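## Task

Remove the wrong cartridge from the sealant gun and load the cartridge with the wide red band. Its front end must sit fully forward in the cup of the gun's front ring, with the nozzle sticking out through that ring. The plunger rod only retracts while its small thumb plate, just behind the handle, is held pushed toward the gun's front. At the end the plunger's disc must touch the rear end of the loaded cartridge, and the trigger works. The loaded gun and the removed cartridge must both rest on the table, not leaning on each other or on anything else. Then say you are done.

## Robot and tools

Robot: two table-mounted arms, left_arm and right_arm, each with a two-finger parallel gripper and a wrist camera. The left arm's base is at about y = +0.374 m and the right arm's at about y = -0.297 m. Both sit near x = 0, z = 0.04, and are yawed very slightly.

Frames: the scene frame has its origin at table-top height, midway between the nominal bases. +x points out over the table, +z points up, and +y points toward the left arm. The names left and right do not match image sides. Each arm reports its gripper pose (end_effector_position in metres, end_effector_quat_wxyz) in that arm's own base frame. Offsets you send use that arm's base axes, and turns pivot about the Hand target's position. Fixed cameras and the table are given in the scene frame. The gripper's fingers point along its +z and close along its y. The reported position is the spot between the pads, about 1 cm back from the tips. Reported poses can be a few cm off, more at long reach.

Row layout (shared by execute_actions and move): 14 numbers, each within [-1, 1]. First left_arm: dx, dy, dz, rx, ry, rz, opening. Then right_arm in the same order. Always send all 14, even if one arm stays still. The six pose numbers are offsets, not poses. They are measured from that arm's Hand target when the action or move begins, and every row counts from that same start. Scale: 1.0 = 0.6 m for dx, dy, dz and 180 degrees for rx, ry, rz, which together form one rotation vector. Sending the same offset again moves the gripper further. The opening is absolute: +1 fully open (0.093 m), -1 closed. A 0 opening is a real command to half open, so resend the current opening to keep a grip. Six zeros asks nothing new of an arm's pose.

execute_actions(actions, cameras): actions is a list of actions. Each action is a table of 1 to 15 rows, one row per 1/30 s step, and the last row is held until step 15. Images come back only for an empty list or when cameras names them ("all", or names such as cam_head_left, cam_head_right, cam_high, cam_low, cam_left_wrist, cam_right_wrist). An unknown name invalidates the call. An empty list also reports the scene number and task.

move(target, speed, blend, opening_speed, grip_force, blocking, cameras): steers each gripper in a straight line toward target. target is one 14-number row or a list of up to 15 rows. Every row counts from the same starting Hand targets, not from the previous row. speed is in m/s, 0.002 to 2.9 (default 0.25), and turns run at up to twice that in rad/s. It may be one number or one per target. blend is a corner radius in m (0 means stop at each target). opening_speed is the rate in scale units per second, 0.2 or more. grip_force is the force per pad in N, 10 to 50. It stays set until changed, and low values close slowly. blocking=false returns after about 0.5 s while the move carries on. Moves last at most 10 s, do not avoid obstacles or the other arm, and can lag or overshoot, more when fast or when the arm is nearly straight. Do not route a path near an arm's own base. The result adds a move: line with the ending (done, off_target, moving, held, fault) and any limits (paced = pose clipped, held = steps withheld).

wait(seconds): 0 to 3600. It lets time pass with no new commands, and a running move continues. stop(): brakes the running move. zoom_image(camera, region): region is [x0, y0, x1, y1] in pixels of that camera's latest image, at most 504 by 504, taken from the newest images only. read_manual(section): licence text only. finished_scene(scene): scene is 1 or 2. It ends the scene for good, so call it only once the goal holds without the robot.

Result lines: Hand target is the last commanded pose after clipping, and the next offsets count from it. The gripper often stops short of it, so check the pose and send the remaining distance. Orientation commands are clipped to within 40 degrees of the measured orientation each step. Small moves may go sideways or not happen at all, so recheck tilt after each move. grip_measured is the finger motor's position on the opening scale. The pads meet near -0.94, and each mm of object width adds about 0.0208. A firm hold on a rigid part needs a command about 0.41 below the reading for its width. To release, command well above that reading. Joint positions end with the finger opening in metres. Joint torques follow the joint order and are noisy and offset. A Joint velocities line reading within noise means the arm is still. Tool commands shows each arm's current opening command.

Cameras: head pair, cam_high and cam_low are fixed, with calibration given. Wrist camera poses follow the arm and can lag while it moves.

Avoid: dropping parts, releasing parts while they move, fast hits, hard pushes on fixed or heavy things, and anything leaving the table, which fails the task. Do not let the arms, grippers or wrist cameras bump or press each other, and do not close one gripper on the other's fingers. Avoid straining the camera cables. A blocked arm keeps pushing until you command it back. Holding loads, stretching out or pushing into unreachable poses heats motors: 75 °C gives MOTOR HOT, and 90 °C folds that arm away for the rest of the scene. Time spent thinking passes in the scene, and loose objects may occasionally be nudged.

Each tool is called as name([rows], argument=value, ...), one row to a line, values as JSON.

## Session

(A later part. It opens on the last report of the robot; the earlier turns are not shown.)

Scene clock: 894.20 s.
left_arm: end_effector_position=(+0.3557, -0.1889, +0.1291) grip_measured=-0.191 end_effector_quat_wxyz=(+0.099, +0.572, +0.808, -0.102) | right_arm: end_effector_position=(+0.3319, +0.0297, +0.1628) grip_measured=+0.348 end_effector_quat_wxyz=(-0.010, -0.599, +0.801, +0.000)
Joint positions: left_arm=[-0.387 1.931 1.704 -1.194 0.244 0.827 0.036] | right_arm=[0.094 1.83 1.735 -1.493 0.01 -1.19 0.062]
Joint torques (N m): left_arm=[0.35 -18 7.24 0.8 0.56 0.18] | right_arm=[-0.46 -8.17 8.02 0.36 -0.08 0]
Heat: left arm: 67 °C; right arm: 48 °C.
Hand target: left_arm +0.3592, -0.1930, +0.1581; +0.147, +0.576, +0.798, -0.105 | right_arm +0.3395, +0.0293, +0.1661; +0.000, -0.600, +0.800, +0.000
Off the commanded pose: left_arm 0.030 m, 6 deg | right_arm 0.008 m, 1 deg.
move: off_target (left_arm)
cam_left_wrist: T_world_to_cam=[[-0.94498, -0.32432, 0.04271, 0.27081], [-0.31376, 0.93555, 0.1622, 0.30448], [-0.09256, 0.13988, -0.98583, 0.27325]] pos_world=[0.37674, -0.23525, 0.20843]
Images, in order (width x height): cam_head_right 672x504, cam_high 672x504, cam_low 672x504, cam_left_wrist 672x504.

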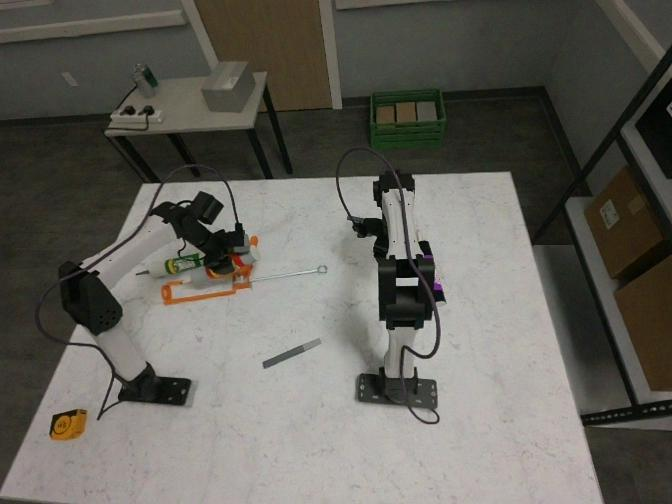

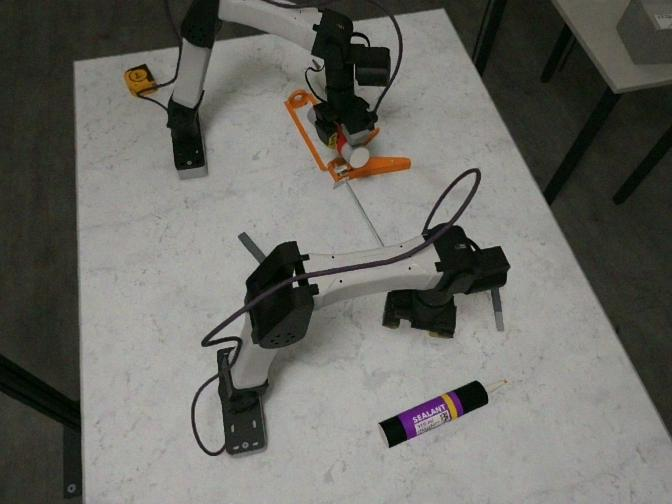

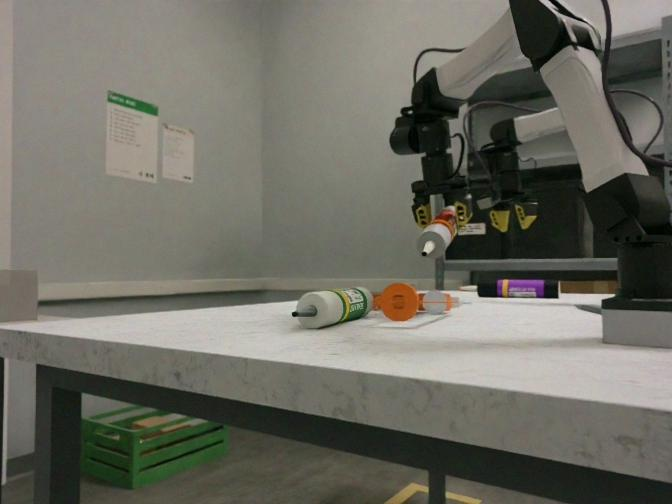

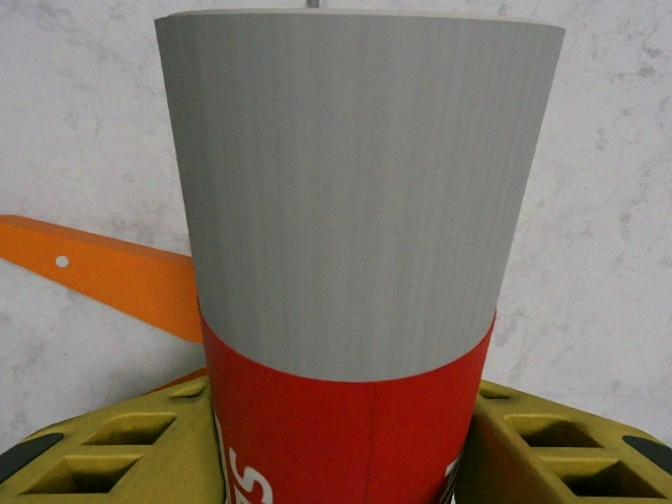

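move(target=[0, 0.122, -0.13, 0, 0, 0, -0.55, 0, 0, 0, 0, 0, 0, 0.35], speed=0.15, cameras=["cam_low","cam_head_right","cam_high","cam_left_wrist"])

zoom_image(camera="cam_head_right", region=[130, 230, 290, 340])

zoom_image(camera="cam_low", region=[340, 220, 500, 340])

zoom_image(camera="cam_high", region=[250, 60, 400, 190])

Scene clock: 938.47 s.
left_arm: end_effector_position=(+0.3510, -0.1160, +0.0558) grip_measured=-0.191 end_effector_quat_wxyz=(+0.103, +0.572, +0.806, -0.109) | right_arm: end_effector_position=(+0.3319, +0.0297, +0.1628) grip_measured=+0.348 end_effector_quat_wxyz=(-0.010, -0.599, +0.801, +0.000)
Joint positions: left_arm=[-0.191 1.886 1.347 -0.931 0.283 1.029 0.036] | right_arm=[0.094 1.83 1.735 -1.493 0.01 -1.19 0.062]
Joint torques (N m): left_arm=[0.58 -16.46 6.83 0.66 0.65 0.18] | right_arm=[-0.47 -8.17 8.03 0.36 -0.08 0]
Heat: left arm: 71 °C; right arm: 45 °C.
Hand target: left_arm +0.3591, -0.1198, +0.0800; +0.147, +0.576, +0.797, -0.105 | right_arm +0.3395, +0.0293, +0.1661; +0.000, -0.600, +0.800, +0.000
Off the commanded pose: left_arm 0.026 m, 5 deg | right_arm 0.008 m, 1 deg.
move: off_target (left_arm)
cam_left_wrist: T_world_to_cam=[[-0.946, -0.3207, 0.04719, 0.29364], [-0.31086, 0.93881, 0.14835, 0.2468], [-0.09188, 0.12567, -0.98781, 0.18869]] pos_world=[0.37184, -0.16125, 0.13592]
Images, in order (width x height): cam_head_right 672x504, cam_high 672x504, cam_low 672x504, cam_left_wrist 672x504.

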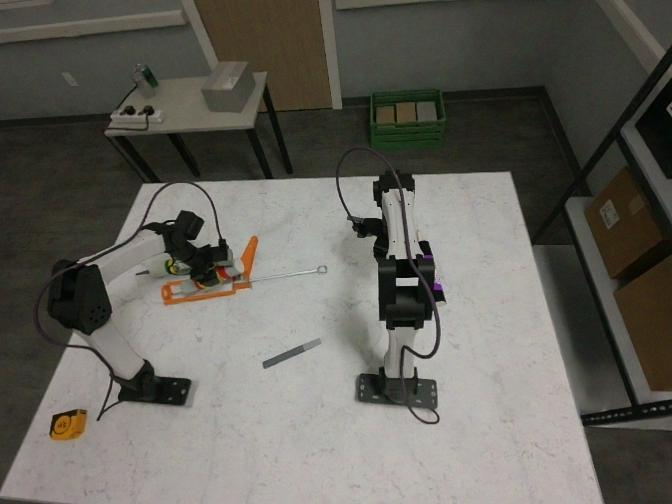

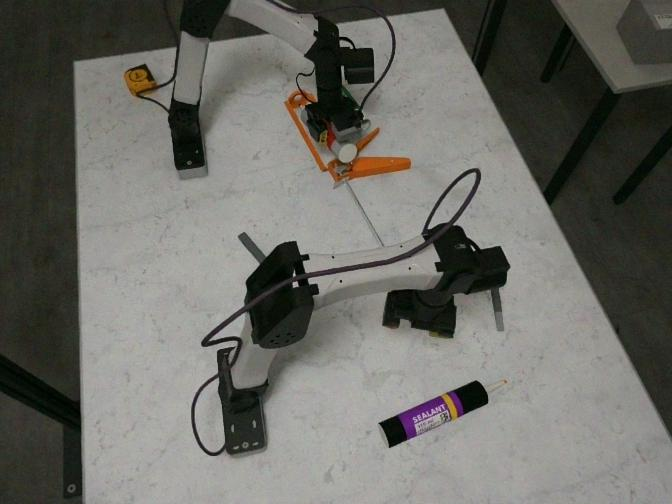

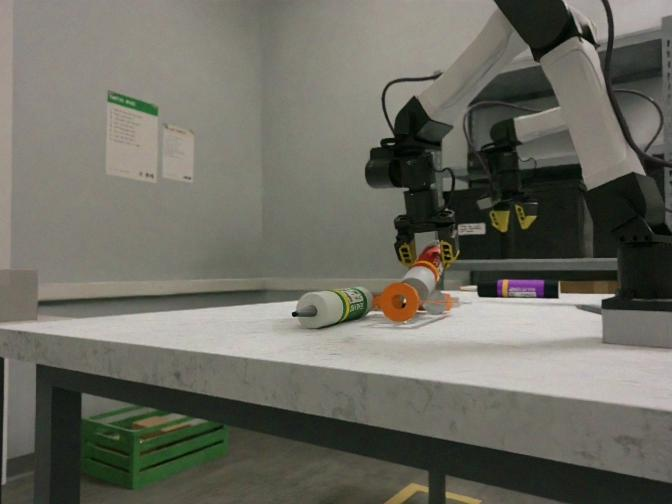

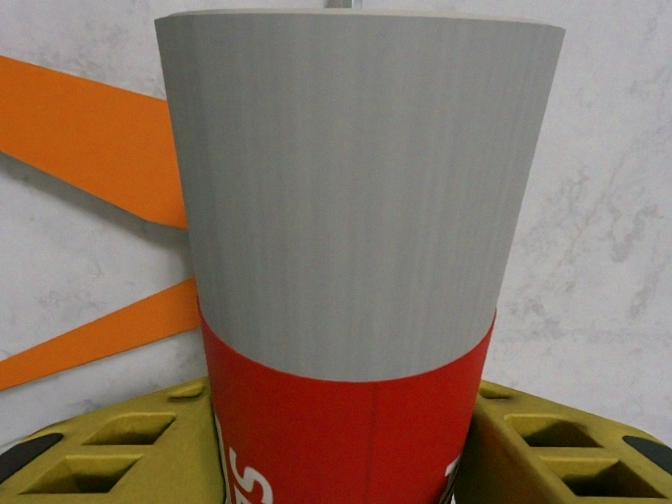

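Scaled by 3.150 from the camera's image (finer frame: 960x720).

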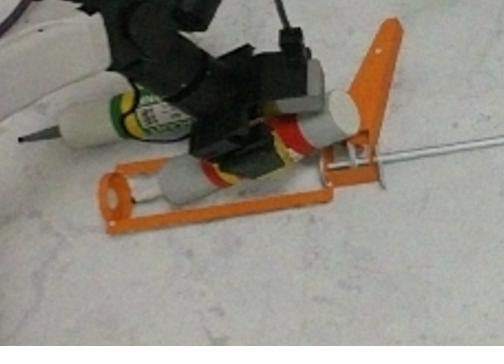

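Scaled by 3.150 from the camera's image (finer frame: 960x720).

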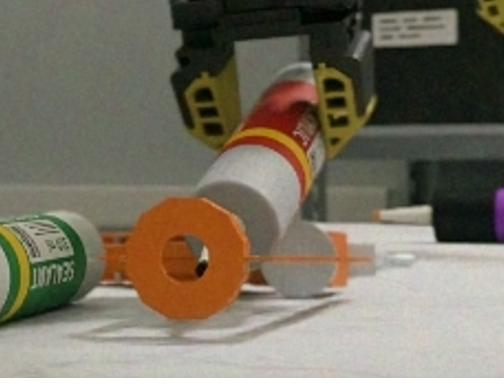

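Scaled by 3.360 from the camera's image (finer frame: 960x720).

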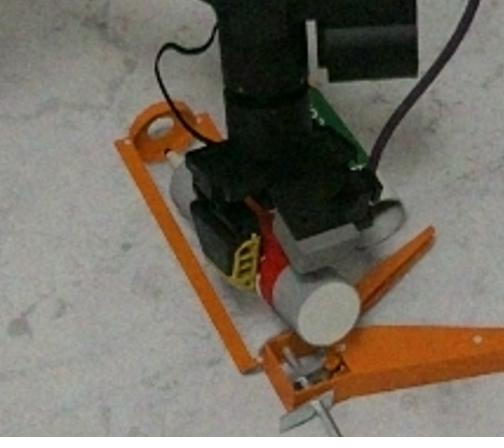

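move([
  [-0.004, 0.03, 0.004, 0, 0, 0, -0.55, 0, 0, 0, 0, 0, 0, 0.35],
  [-0.023, 0.105, -0.015, 0, 0, 0, -0.55, 0, 0, 0, 0, 0, 0, 0.35],
], speed=0.06, blend=[0.005, 0], cameras=["cam_low","cam_head_right","cam_high","cam_left_wrist"])

zoom_image(camera="cam_head_right", region=[130, 230, 290, 340])

zoom_image(camera="cam_low", region=[340, 220, 500, 340])

zoom_image(camera="cam_high", region=[250, 60, 400, 190])

Scene clock: 961.53 s.
left_arm: end_effector_position=(+0.3398, -0.0553, +0.0489) grip_measured=-0.191 end_effector_quat_wxyz=(+0.111, +0.571, +0.805, -0.113) | right_arm: end_effector_position=(+0.3319, +0.0297, +0.1628) grip_measured=+0.348 end_effector_quat_wxyz=(-0.010, -0.599, +0.801, +0.000)
Joint positions: left_arm=[-0.01 1.839 1.254 -0.93 0.313 1.215 0.036] | right_arm=[0.094 1.83 1.735 -1.493 0.01 -1.19 0.062]
Joint torques (N m): left_arm=[0.73 -15.66 6.68 0.39 0.63 0.23] | right_arm=[-0.46 -8.17 8.03 0.36 -0.09 0]
Heat: left arm: 74 °C; right arm: 44 °C.
Hand target: left_arm +0.3453, -0.0568, +0.0709; +0.147, +0.576, +0.797, -0.106 | right_arm +0.3395, +0.0293, +0.1661; +0.000, -0.600, +0.800, +0.000
Off the commanded pose: left_arm 0.023 m, 4 deg | right_arm 0.008 m, 1 deg.
move: off_target (left_arm)
cam_left_wrist: T_world_to_cam=[[-0.946, -0.32101, 0.04501, 0.3029], [-0.31304, 0.94076, 0.13029, 0.18916], [-0.08417, 0.10917, -0.99045, 0.16972]] pos_world=[0.36004, -0.09925, 0.12982]
Images, in order (width x height): cam_head_right 672x504, cam_high 672x504, cam_low 672x504, cam_left_wrist 672x504.

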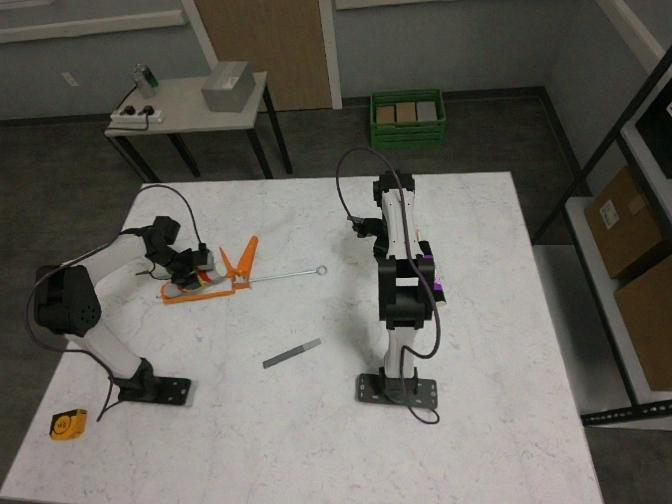

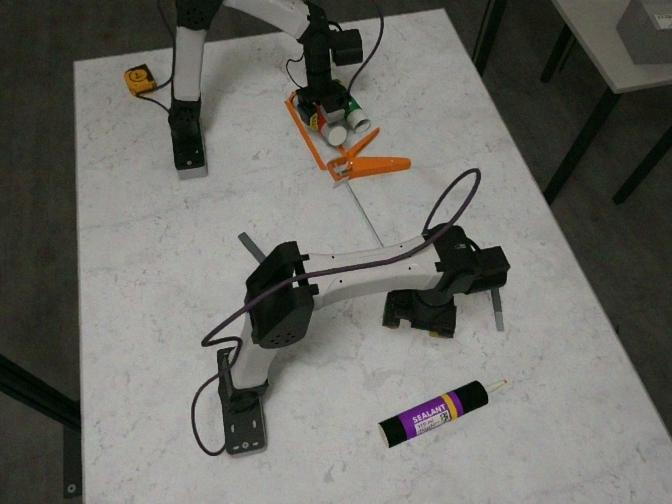

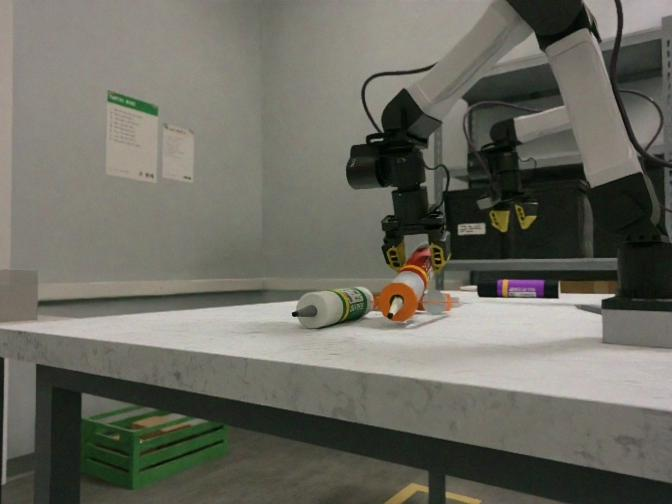

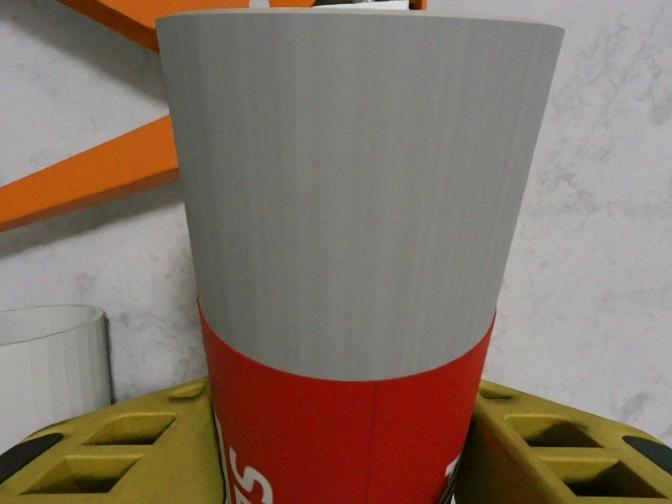

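Scaled by 3.150 from the camera's image (finer frame: 960x720).

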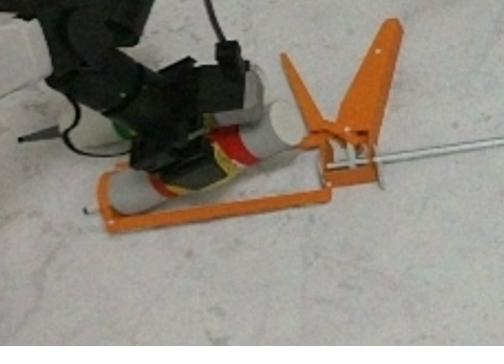

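Scaled by 3.150 from the camera's image (finer frame: 960x720).

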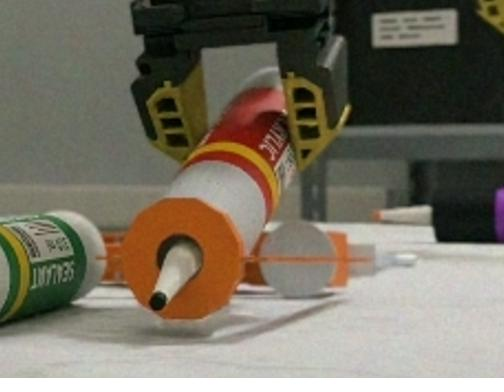

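Scaled by 3.360 from the camera's image (finer frame: 960x720).

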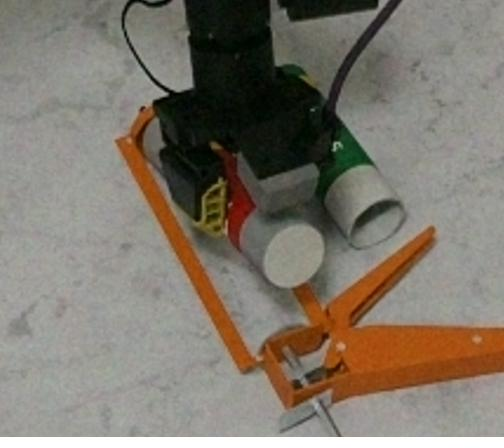

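move([
  [-0.012, 0.015, -0.075, 0.055, 0.0185, 0, -0.55, 0, 0, 0, 0, 0, 0, 0.35],
  [-0.019, 0.026, -0.118, 0.11, 0.037, 0, -0.55, 0, 0, 0, 0, 0, 0, 0.35],
], speed=0.06, blend=[0.005, 0], cameras=["cam_low","cam_head_right","cam_high","cam_left_wrist"])

zoom_image(camera="cam_head_right", region=[130, 230, 290, 340])

zoom_image(camera="cam_low", region=[340, 220, 500, 340])

Scene clock: 977.47 s.
left_arm: end_effector_position=(+0.3312, -0.0462, +0.0004) grip_measured=-0.191 end_effector_quat_wxyz=(+0.010, +0.587, +0.809, -0.018) | right_arm: end_effector_position=(+0.3319, +0.0297, +0.1628) grip_measured=+0.348 end_effector_quat_wxyz=(-0.010, -0.599, +0.801, +0.000)
Joint positions: left_arm=[-0.118 1.925 1.196 -0.842 0.041 1.138 0.036] | right_arm=[0.094 1.83 1.735 -1.493 0.01 -1.19 0.062]
Joint torques (N m): left_arm=[-0.59 -9.65 6.94 0.23 -0.23 -0.03] | right_arm=[-0.46 -8.17 8.03 0.36 -0.09 0]
Heat: left arm: 75 °C; right arm: 44 °C. Fold the left arm in close to its base, or ease its load, before you think long.
Hand target: left_arm +0.3341, -0.0413, +0.0002; +0.000, +0.585, +0.811, +0.000 | right_arm +0.3395, +0.0293, +0.1661; +0.000, -0.600, +0.800, +0.000
Off the commanded pose: left_arm 0.006 m, 2 deg | right_arm 0.008 m, 1 deg.
MOTOR HOT: joint 2 (shoulder) of the left arm reports 75 °C; the controller's stop level is 90 °C. To cool a motor, set the load down, stop pushing, or move to a pose that needs little force.
move: done
cam_left_wrist: T_world_to_cam=[[-0.952, -0.306, 0.00742, 0.30248], [-0.27822, 0.87517, 0.39583, 0.16956], [-0.12762, 0.37476, -0.91829, 0.1466]] pos_world=[0.35385, -0.11077, 0.06526]
Images, in order (width x height): cam_head_right 672x504, cam_high 672x504, cam_low 672x504, cam_left_wrist 672x504.

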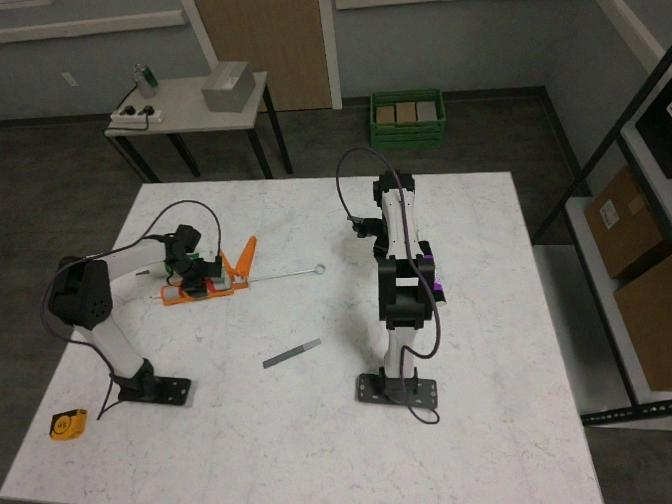

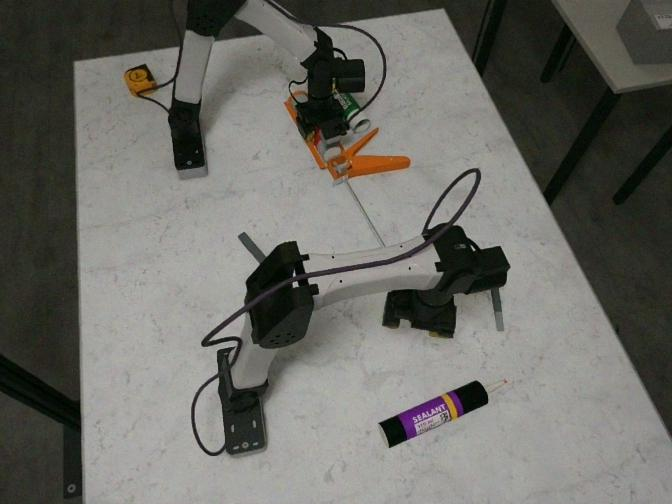

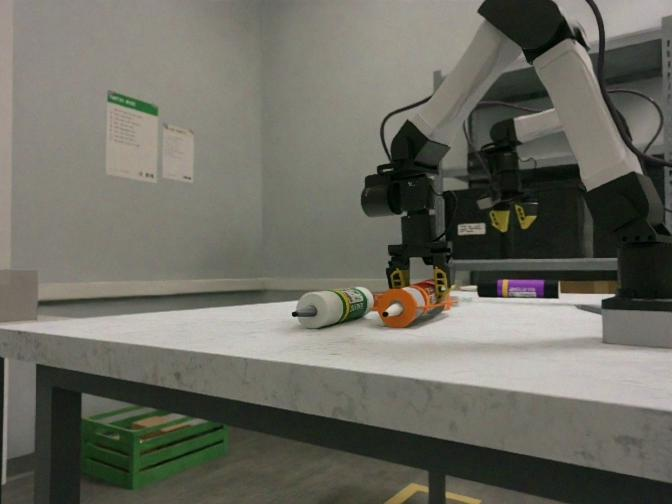

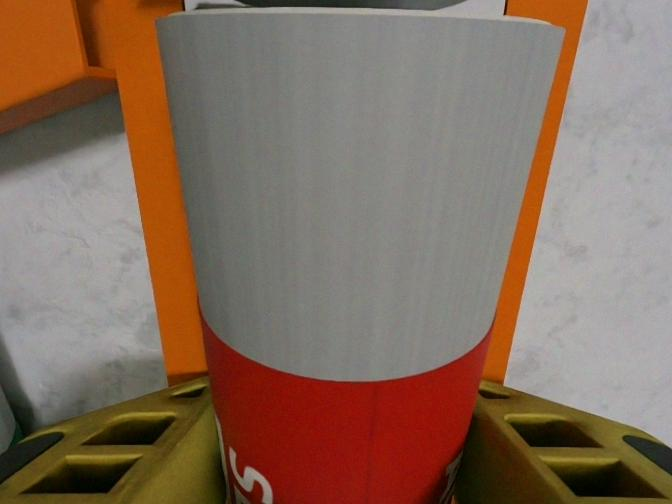

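Scaled by 3.150 from the camera's image (finer frame: 960x720).

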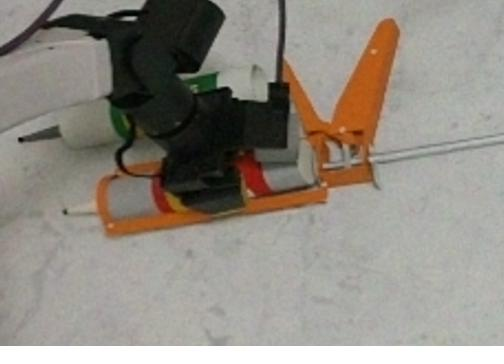

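Scaled by 3.150 from the camera's image (finer frame: 960x720).

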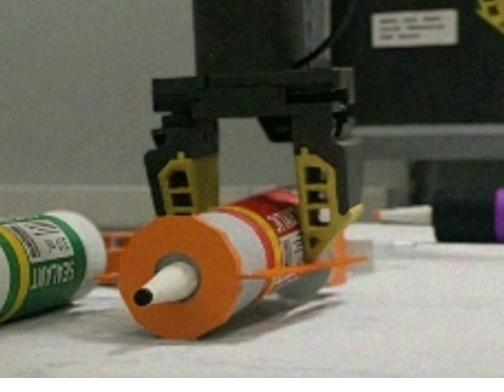

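move([
  [0, 0, 0, 0, 0, 0, 0.35, 0, 0, 0, 0, 0, 0, 0.3],
  [0, 0, 0.3, 0, 0, 0, 0.35, 0.0725, 0.35, -0.16, 0, 0, 0.2, 0.3],
  [-0.15, 0.08, 0.25, 0, 0, 0, 0.35, 0.0725, 0.376, -0.177, 0, 0, 0.2, 0.3],
], speed=0.25, cameras=["cam_low","cam_head_right","cam_high","cam_right_wrist","cam_left_wrist"])

zoom_image(camera="cam_head_right", region=[130, 230, 290, 340])

zoom_image(camera="cam_high", region=[250, 60, 400, 190])

zoom_image(camera="cam_low", region=[340, 220, 500, 340])

Scene clock: 1001.53 s.
left_arm: end_effector_position=(+0.2445, +0.0040, +0.1477) grip_measured=+0.348 end_effector_quat_wxyz=(-0.009, +0.584, +0.812, -0.008) | right_arm: end_effector_position=(+0.3805, +0.2481, +0.0602) grip_measured=+0.302 end_effector_quat_wxyz=(+0.005, +0.818, -0.575, +0.003)
Joint positions: left_arm=[0.018 1.489 1.302 -1.408 0.002 1.265 0.062] | right_arm=[0.582 2.34 2.098 -1.335 0.01 -1.334 0.06]
Joint torques (N m): left_arm=[0.7 -8.27 5.59 0.33 0.12 0.19] | right_arm=[0.61 -12.15 8.09 0.31 -0.09 0.18]
Heat: left arm: 67 °C; right arm: 44 °C.
Hand target: left_arm +0.2441, +0.0068, +0.1503; +0.000, +0.585, +0.811, +0.000 | right_arm +0.3831, +0.2549, +0.0598; -0.001, +0.818, -0.576, +0.000
Off the commanded pose: left_arm 0.004 m, 1 deg | right_arm 0.007 m, 1 deg.
MOTOR HOT: cleared for the motors of the left arm.
move: done
cam_left_wrist: T_world_to_cam=[[-0.9492, -0.31434, 0.01408, 0.2326], [-0.2774, 0.8571, 0.4341, 0.03739], [-0.14852, 0.40814, -0.90076, 0.25442]] pos_world=[0.26895, -0.06277, 0.20966]
cam_right_wrist: T_world_to_cam=[[0.94156, 0.3363, 0.01908, -0.44346], [0.28713, -0.83094, 0.47654, 0.10223], [0.17611, -0.44322, -0.87894, 0.18088]] pos_world=[0.35634, 0.31425, 0.11873]
Images, in order (width x height): cam_head_right 672x504, cam_high 672x504, cam_low 672x504, cam_left_wrist 672x504, cam_right_wrist 672x504.

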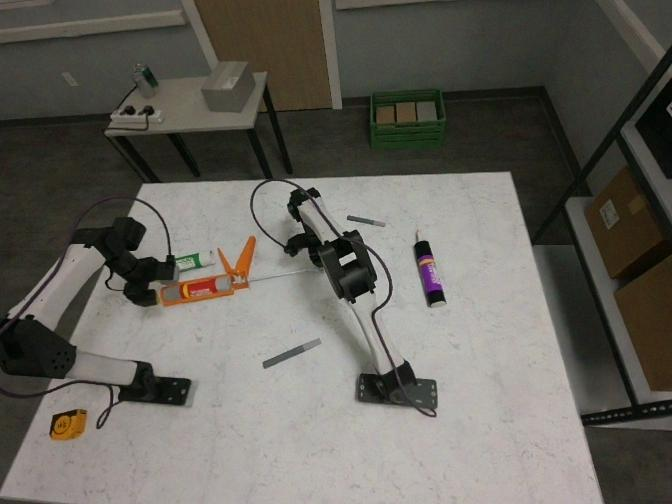

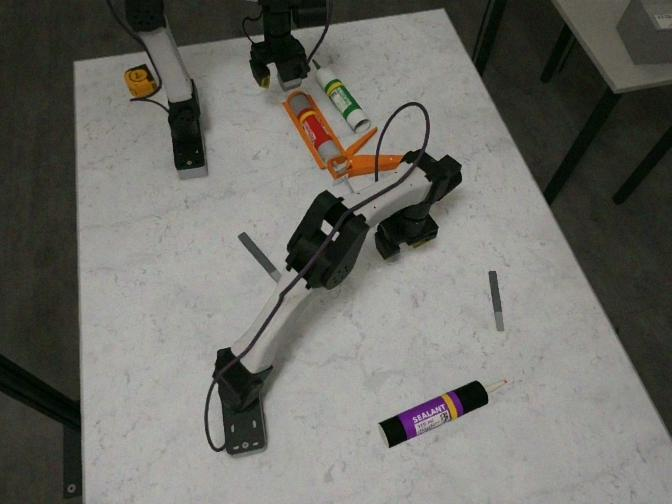

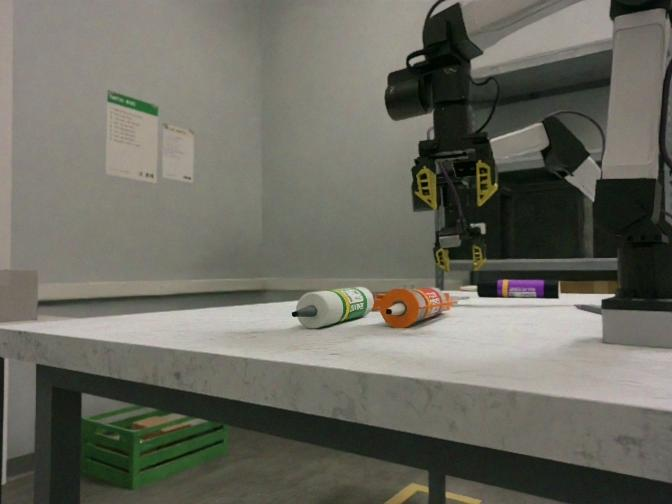

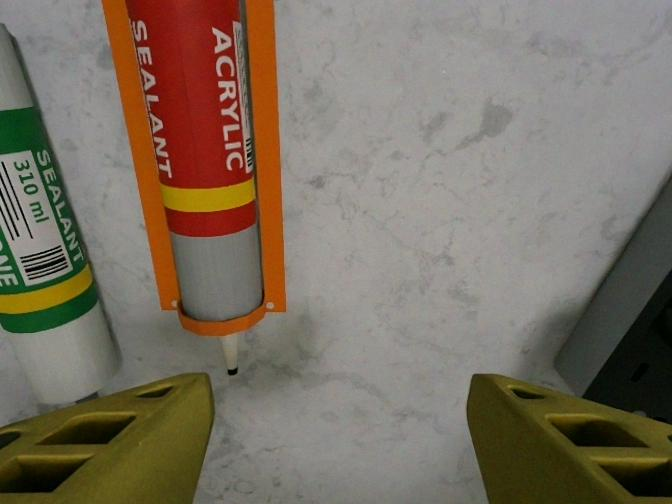

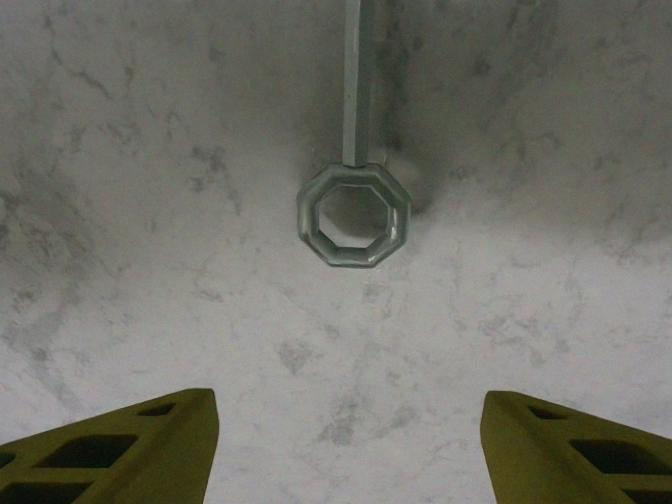

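Scaled by 3.150 from the camera's image (finer frame: 960x720).

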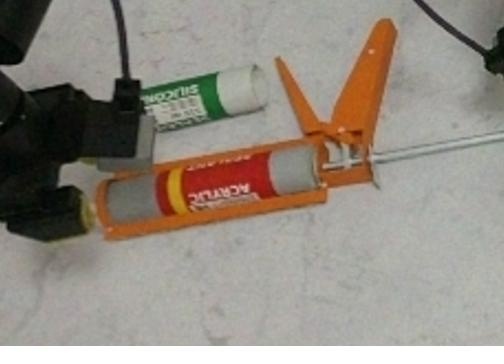

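Scaled by 3.360 from the camera's image (finer frame: 960x720).

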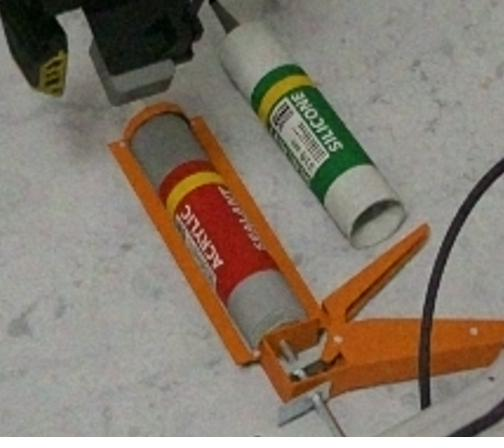

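Scaled by 3.150 from the camera's image (finer frame: 960x720).

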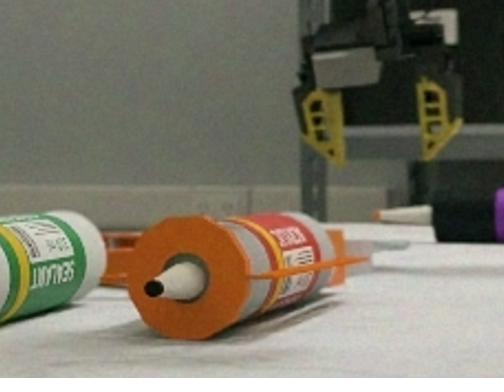

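move([
  [0, 0, 0, 0, 0, 0, 0.35, -0.003, 0.025, -0.122, 0, 0, 0, 0.3],
  [0, 0, 0, 0, 0, 0, 0.35, -0.003, 0.025, -0.122, 0, 0, 0, -0.8],
  [0, 0, 0, 0, 0, 0, 0.35, -0.028, 0.095, -0.122, 0, 0, 0, -0.8],
], speed=[0.2,0.1,0.06], cameras=["cam_high","cam_right_wrist","cam_left_wrist"])

zoom_image(camera="cam_high", region=[250, 60, 400, 190])

Scene clock: 1014.00 s.
left_arm: end_effector_position=(+0.2447, +0.0040, +0.1477) grip_measured=+0.348 end_effector_quat_wxyz=(-0.009, +0.584, +0.812, -0.008) | right_arm: end_effector_position=(+0.3699, +0.2915, -0.0076) grip_measured=-0.376 end_effector_quat_wxyz=(+0.013, +0.814, -0.580, +0.015)
Joint positions: left_arm=[0.018 1.489 1.302 -1.407 0.002 1.266 0.062] | right_arm=[0.68 2.47 2.058 -1.176 0.035 -1.222 0.027]
Joint torques (N m): left_arm=[0.7 -8.29 5.56 0.33 0.12 0.19] | right_arm=[2.13 -12.04 7.84 0.52 -0.32 0.24]
Heat: left arm: 63 °C; right arm: 46 °C.
Hand target: left_arm +0.2441, +0.0068, +0.1503; +0.000, +0.585, +0.811, +0.000 | right_arm +0.3662, +0.3119, -0.0134; +0.000, +0.818, -0.576, +0.000
Off the commanded pose: left_arm 0.004 m, 1 deg | right_arm 0.021 m, 2 deg.
move: off_target (right_arm)
cam_left_wrist: T_world_to_cam=[[-0.94945, -0.31364, 0.01335, 0.23296], [-0.2771, 0.85732, 0.43384, 0.03741], [-0.14751, 0.40821, -0.90089, 0.25419]] pos_world=[0.26905, -0.06277, 0.20966]
cam_right_wrist: T_world_to_cam=[[0.9457, 0.32447, 0.01931, -0.44484], [0.27176, -0.82189, 0.50064, 0.17691], [0.17831, -0.46821, -0.86544, 0.14899]] pos_world=[0.34604, 0.35949, 0.04897]
Images, in order (width x height): cam_high 672x504, cam_left_wrist 672x504, cam_right_wrist 672x504.

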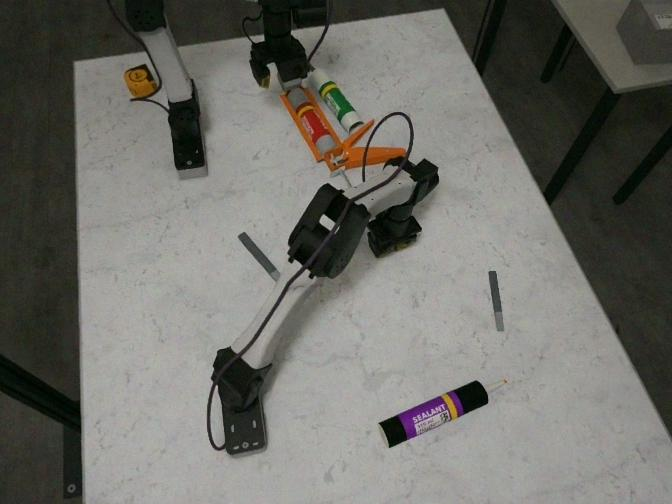

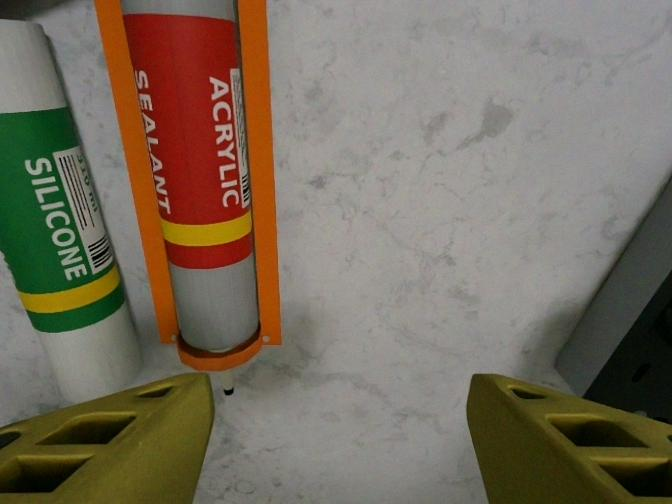

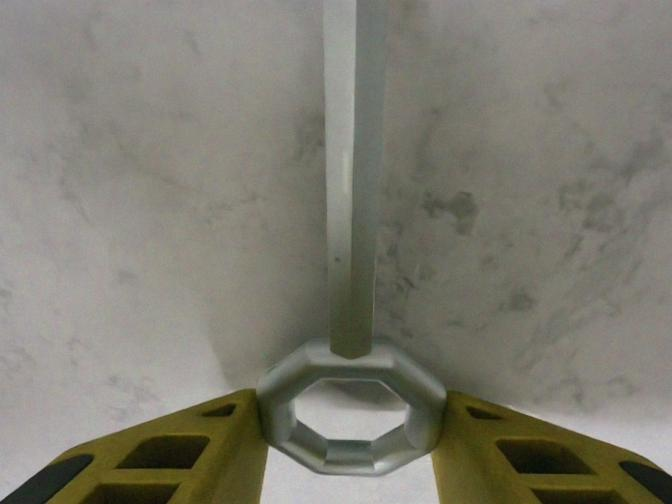

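Scaled by 3.360 from the camera's image (finer frame: 960x720).

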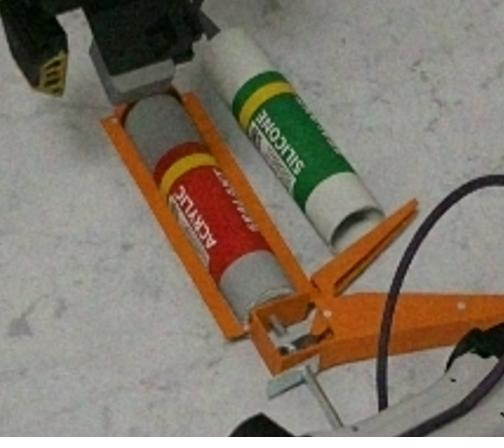

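move([
  [0.05, 0.262, -0.12, 0, 0, 0, -0.3, 0, 0, 0, 0, 0, 0, -0.8],
  [0.05, 0.262, -0.26, 0, 0, 0, -0.3, 0, 0, 0, 0, 0, 0, -0.8],
  [0.062, 0.222, -0.26, 0, 0, 0, -0.3, 0, 0, 0, 0, 0, 0, -0.8],
  [0.068, 0.205, -0.26, 0, 0, 0, -0.3, -0.025, 0.07, 0, 0, 0, 0, -0.8],
], speed=[0.25,0.2,0.06,0.06], cameras=["cam_high","cam_right_wrist","cam_left_wrist","cam_low"])

zoom_image(camera="cam_high", region=[250, 60, 400, 190])

Scene clock: 1047.73 s.
left_arm: end_effector_position=(+0.2831, +0.1493, -0.0051) grip_measured=-0.299 end_effector_quat_wxyz=(-0.017, +0.573, +0.819, +0.019) | right_arm: end_effector_position=(+0.3629, +0.3050, -0.0066) grip_measured=-0.375 end_effector_quat_wxyz=(+0.045, +0.806, -0.589, +0.043)
Joint positions: left_arm=[0.459 1.874 1.1 -0.78 -0.049 1.68 0.031] | right_arm=[0.735 2.553 2.211 -1.298 0.103 -1.141 0.027]
Joint torques (N m): left_arm=[-2.92 -10.48 4.44 0.15 0.6 0.07] | right_arm=[4.3 -12.57 8.35 0.84 -0.91 0.22]
Heat: left arm: 57 °C; right arm: 49 °C.
Hand target: left_arm +0.2848, +0.1297, -0.0059; -0.001, +0.585, +0.811, +0.000 | right_arm +0.3512, +0.3538, -0.0133; +0.000, +0.818, -0.576, +0.000
Off the commanded pose: left_arm 0.020 m, 3 deg | right_arm 0.051 m, 7 deg.
move: off_target (left_arm, right_arm)
cam_left_wrist: T_world_to_cam=[[-0.94037, -0.33954, -0.02032, 0.31819], [-0.30798, 0.82458, 0.47457, 0.00357], [-0.14438, 0.45253, -0.87998, 0.05558]] pos_world=[0.30834, 0.07994, 0.05368]
cam_right_wrist: T_world_to_cam=[[0.95287, 0.30338, 0.00273, -0.43878], [0.24754, -0.78264, 0.57113, 0.18662], [0.17541, -0.54353, -0.82086, 0.1817]] pos_world=[0.34003, 0.37794, 0.04376]
Images, in order (width x height): cam_high 672x504, cam_low 672x504, cam_left_wrist 672x504, cam_right_wrist 672x504.

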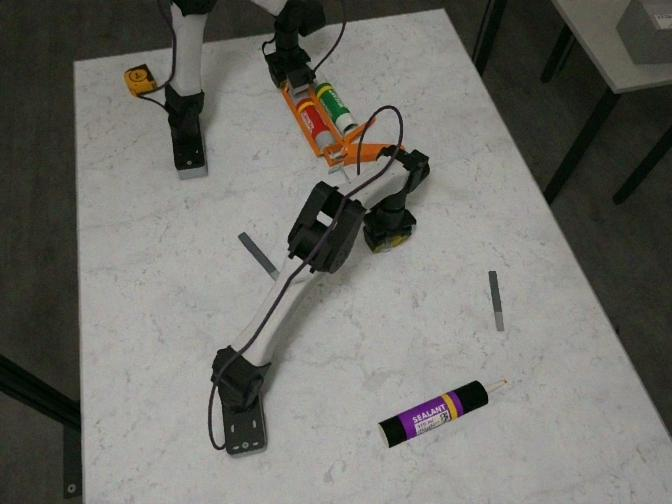

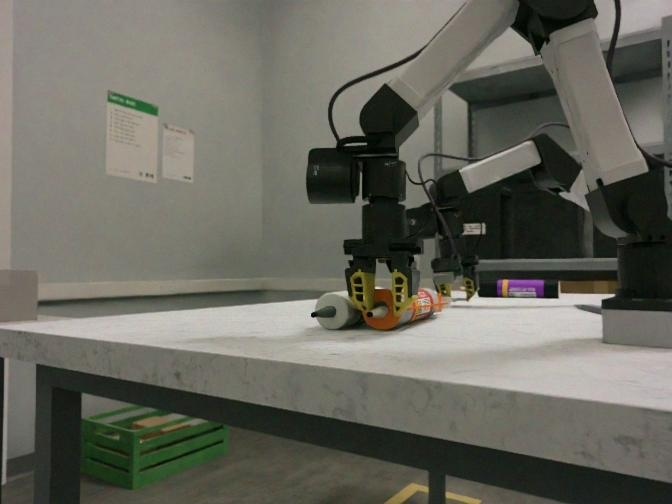

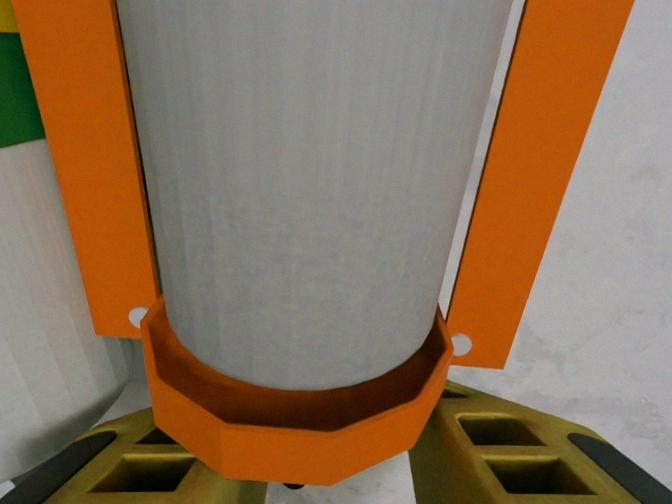

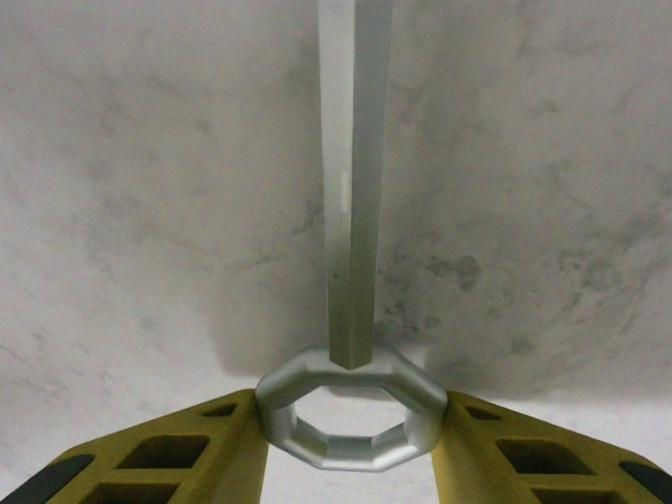

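Scaled by 3.360 from the camera's image (finer frame: 960x720).

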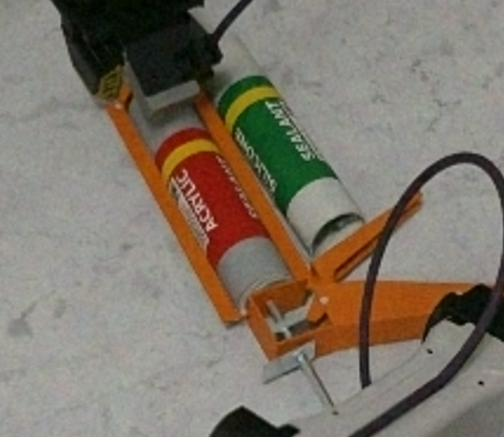

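move(target=[0.016, -0.05, 0, 0, 0, 0, -0.3, -0.035, 0.1, 0, 0, 0, 0, -0.8], speed=0.08, cameras=["cam_high","cam_right_wrist","cam_left_wrist"])

zoom_image(camera="cam_high", region=[250, 60, 400, 190])

Scene clock: 1060.77 s.
left_arm: end_effector_position=(+0.2887, +0.1579, -0.0038) grip_measured=-0.299 end_effector_quat_wxyz=(-0.057, +0.541, +0.836, +0.069) | right_arm: end_effector_position=(+0.3519, +0.3138, -0.0044) grip_measured=-0.373 end_effector_quat_wxyz=(+0.103, +0.792, -0.594, +0.092)
Joint positions: left_arm=[0.414 1.874 1.094 -0.738 -0.171 1.567 0.031] | right_arm=[0.802 2.733 2.54 -1.563 0.207 -1.034 0.027]
Joint torques (N m): left_arm=[-6.9 -11.69 4 -0.23 1.69 0.27] | right_arm=[7.68 -14.86 9.7 1.52 -1.81 0.08]
Heat: left arm: 58 °C; right arm: 51 °C.
Hand target: left_arm +0.2945, +0.0997, -0.0058; +0.000, +0.585, +0.811, +0.000 | right_arm +0.3302, +0.4139, -0.0134; +0.000, +0.818, -0.576, +0.000
Off the commanded pose: left_arm 0.059 m, 12 deg | right_arm 0.103 m, 16 deg.
move: off_target (left_arm, right_arm)
cam_left_wrist: T_world_to_cam=[[-0.91439, -0.40005, -0.06202, 0.32829], [-0.36021, 0.7341, 0.57562, 0.02735], [-0.18475, 0.54869, -0.81536, 0.05028]] pos_world=[0.31932, 0.08367, 0.04561]
cam_right_wrist: T_world_to_cam=[[0.96034, 0.27705, -0.03156, -0.42561], [0.22233, -0.69249, 0.68631, 0.17603], [0.16829, -0.66611, -0.72662, 0.23162]] pos_world=[0.33062, 0.3941, 0.03406]
Images, in order (width x height): cam_high 672x504, cam_left_wrist 672x504, cam_right_wrist 672x504.

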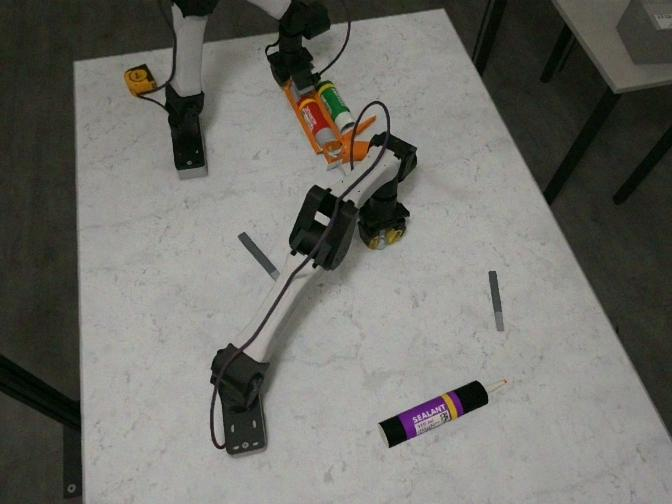

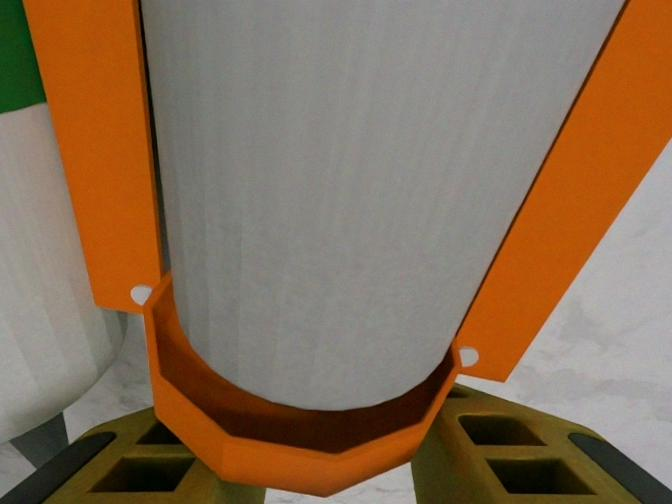

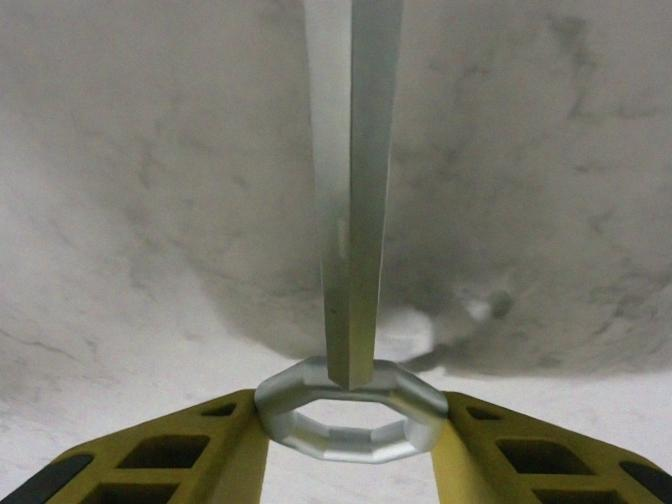

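Scaled by 3.360 from the camera's image (finer frame: 960x720).

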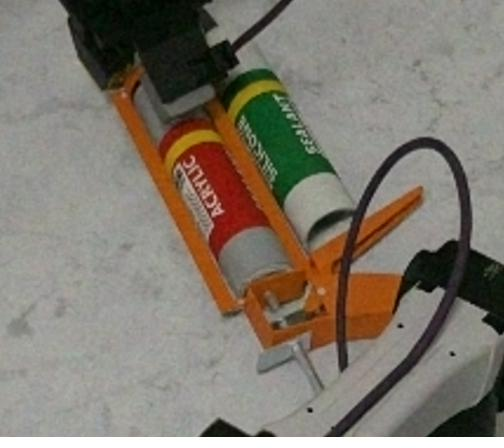

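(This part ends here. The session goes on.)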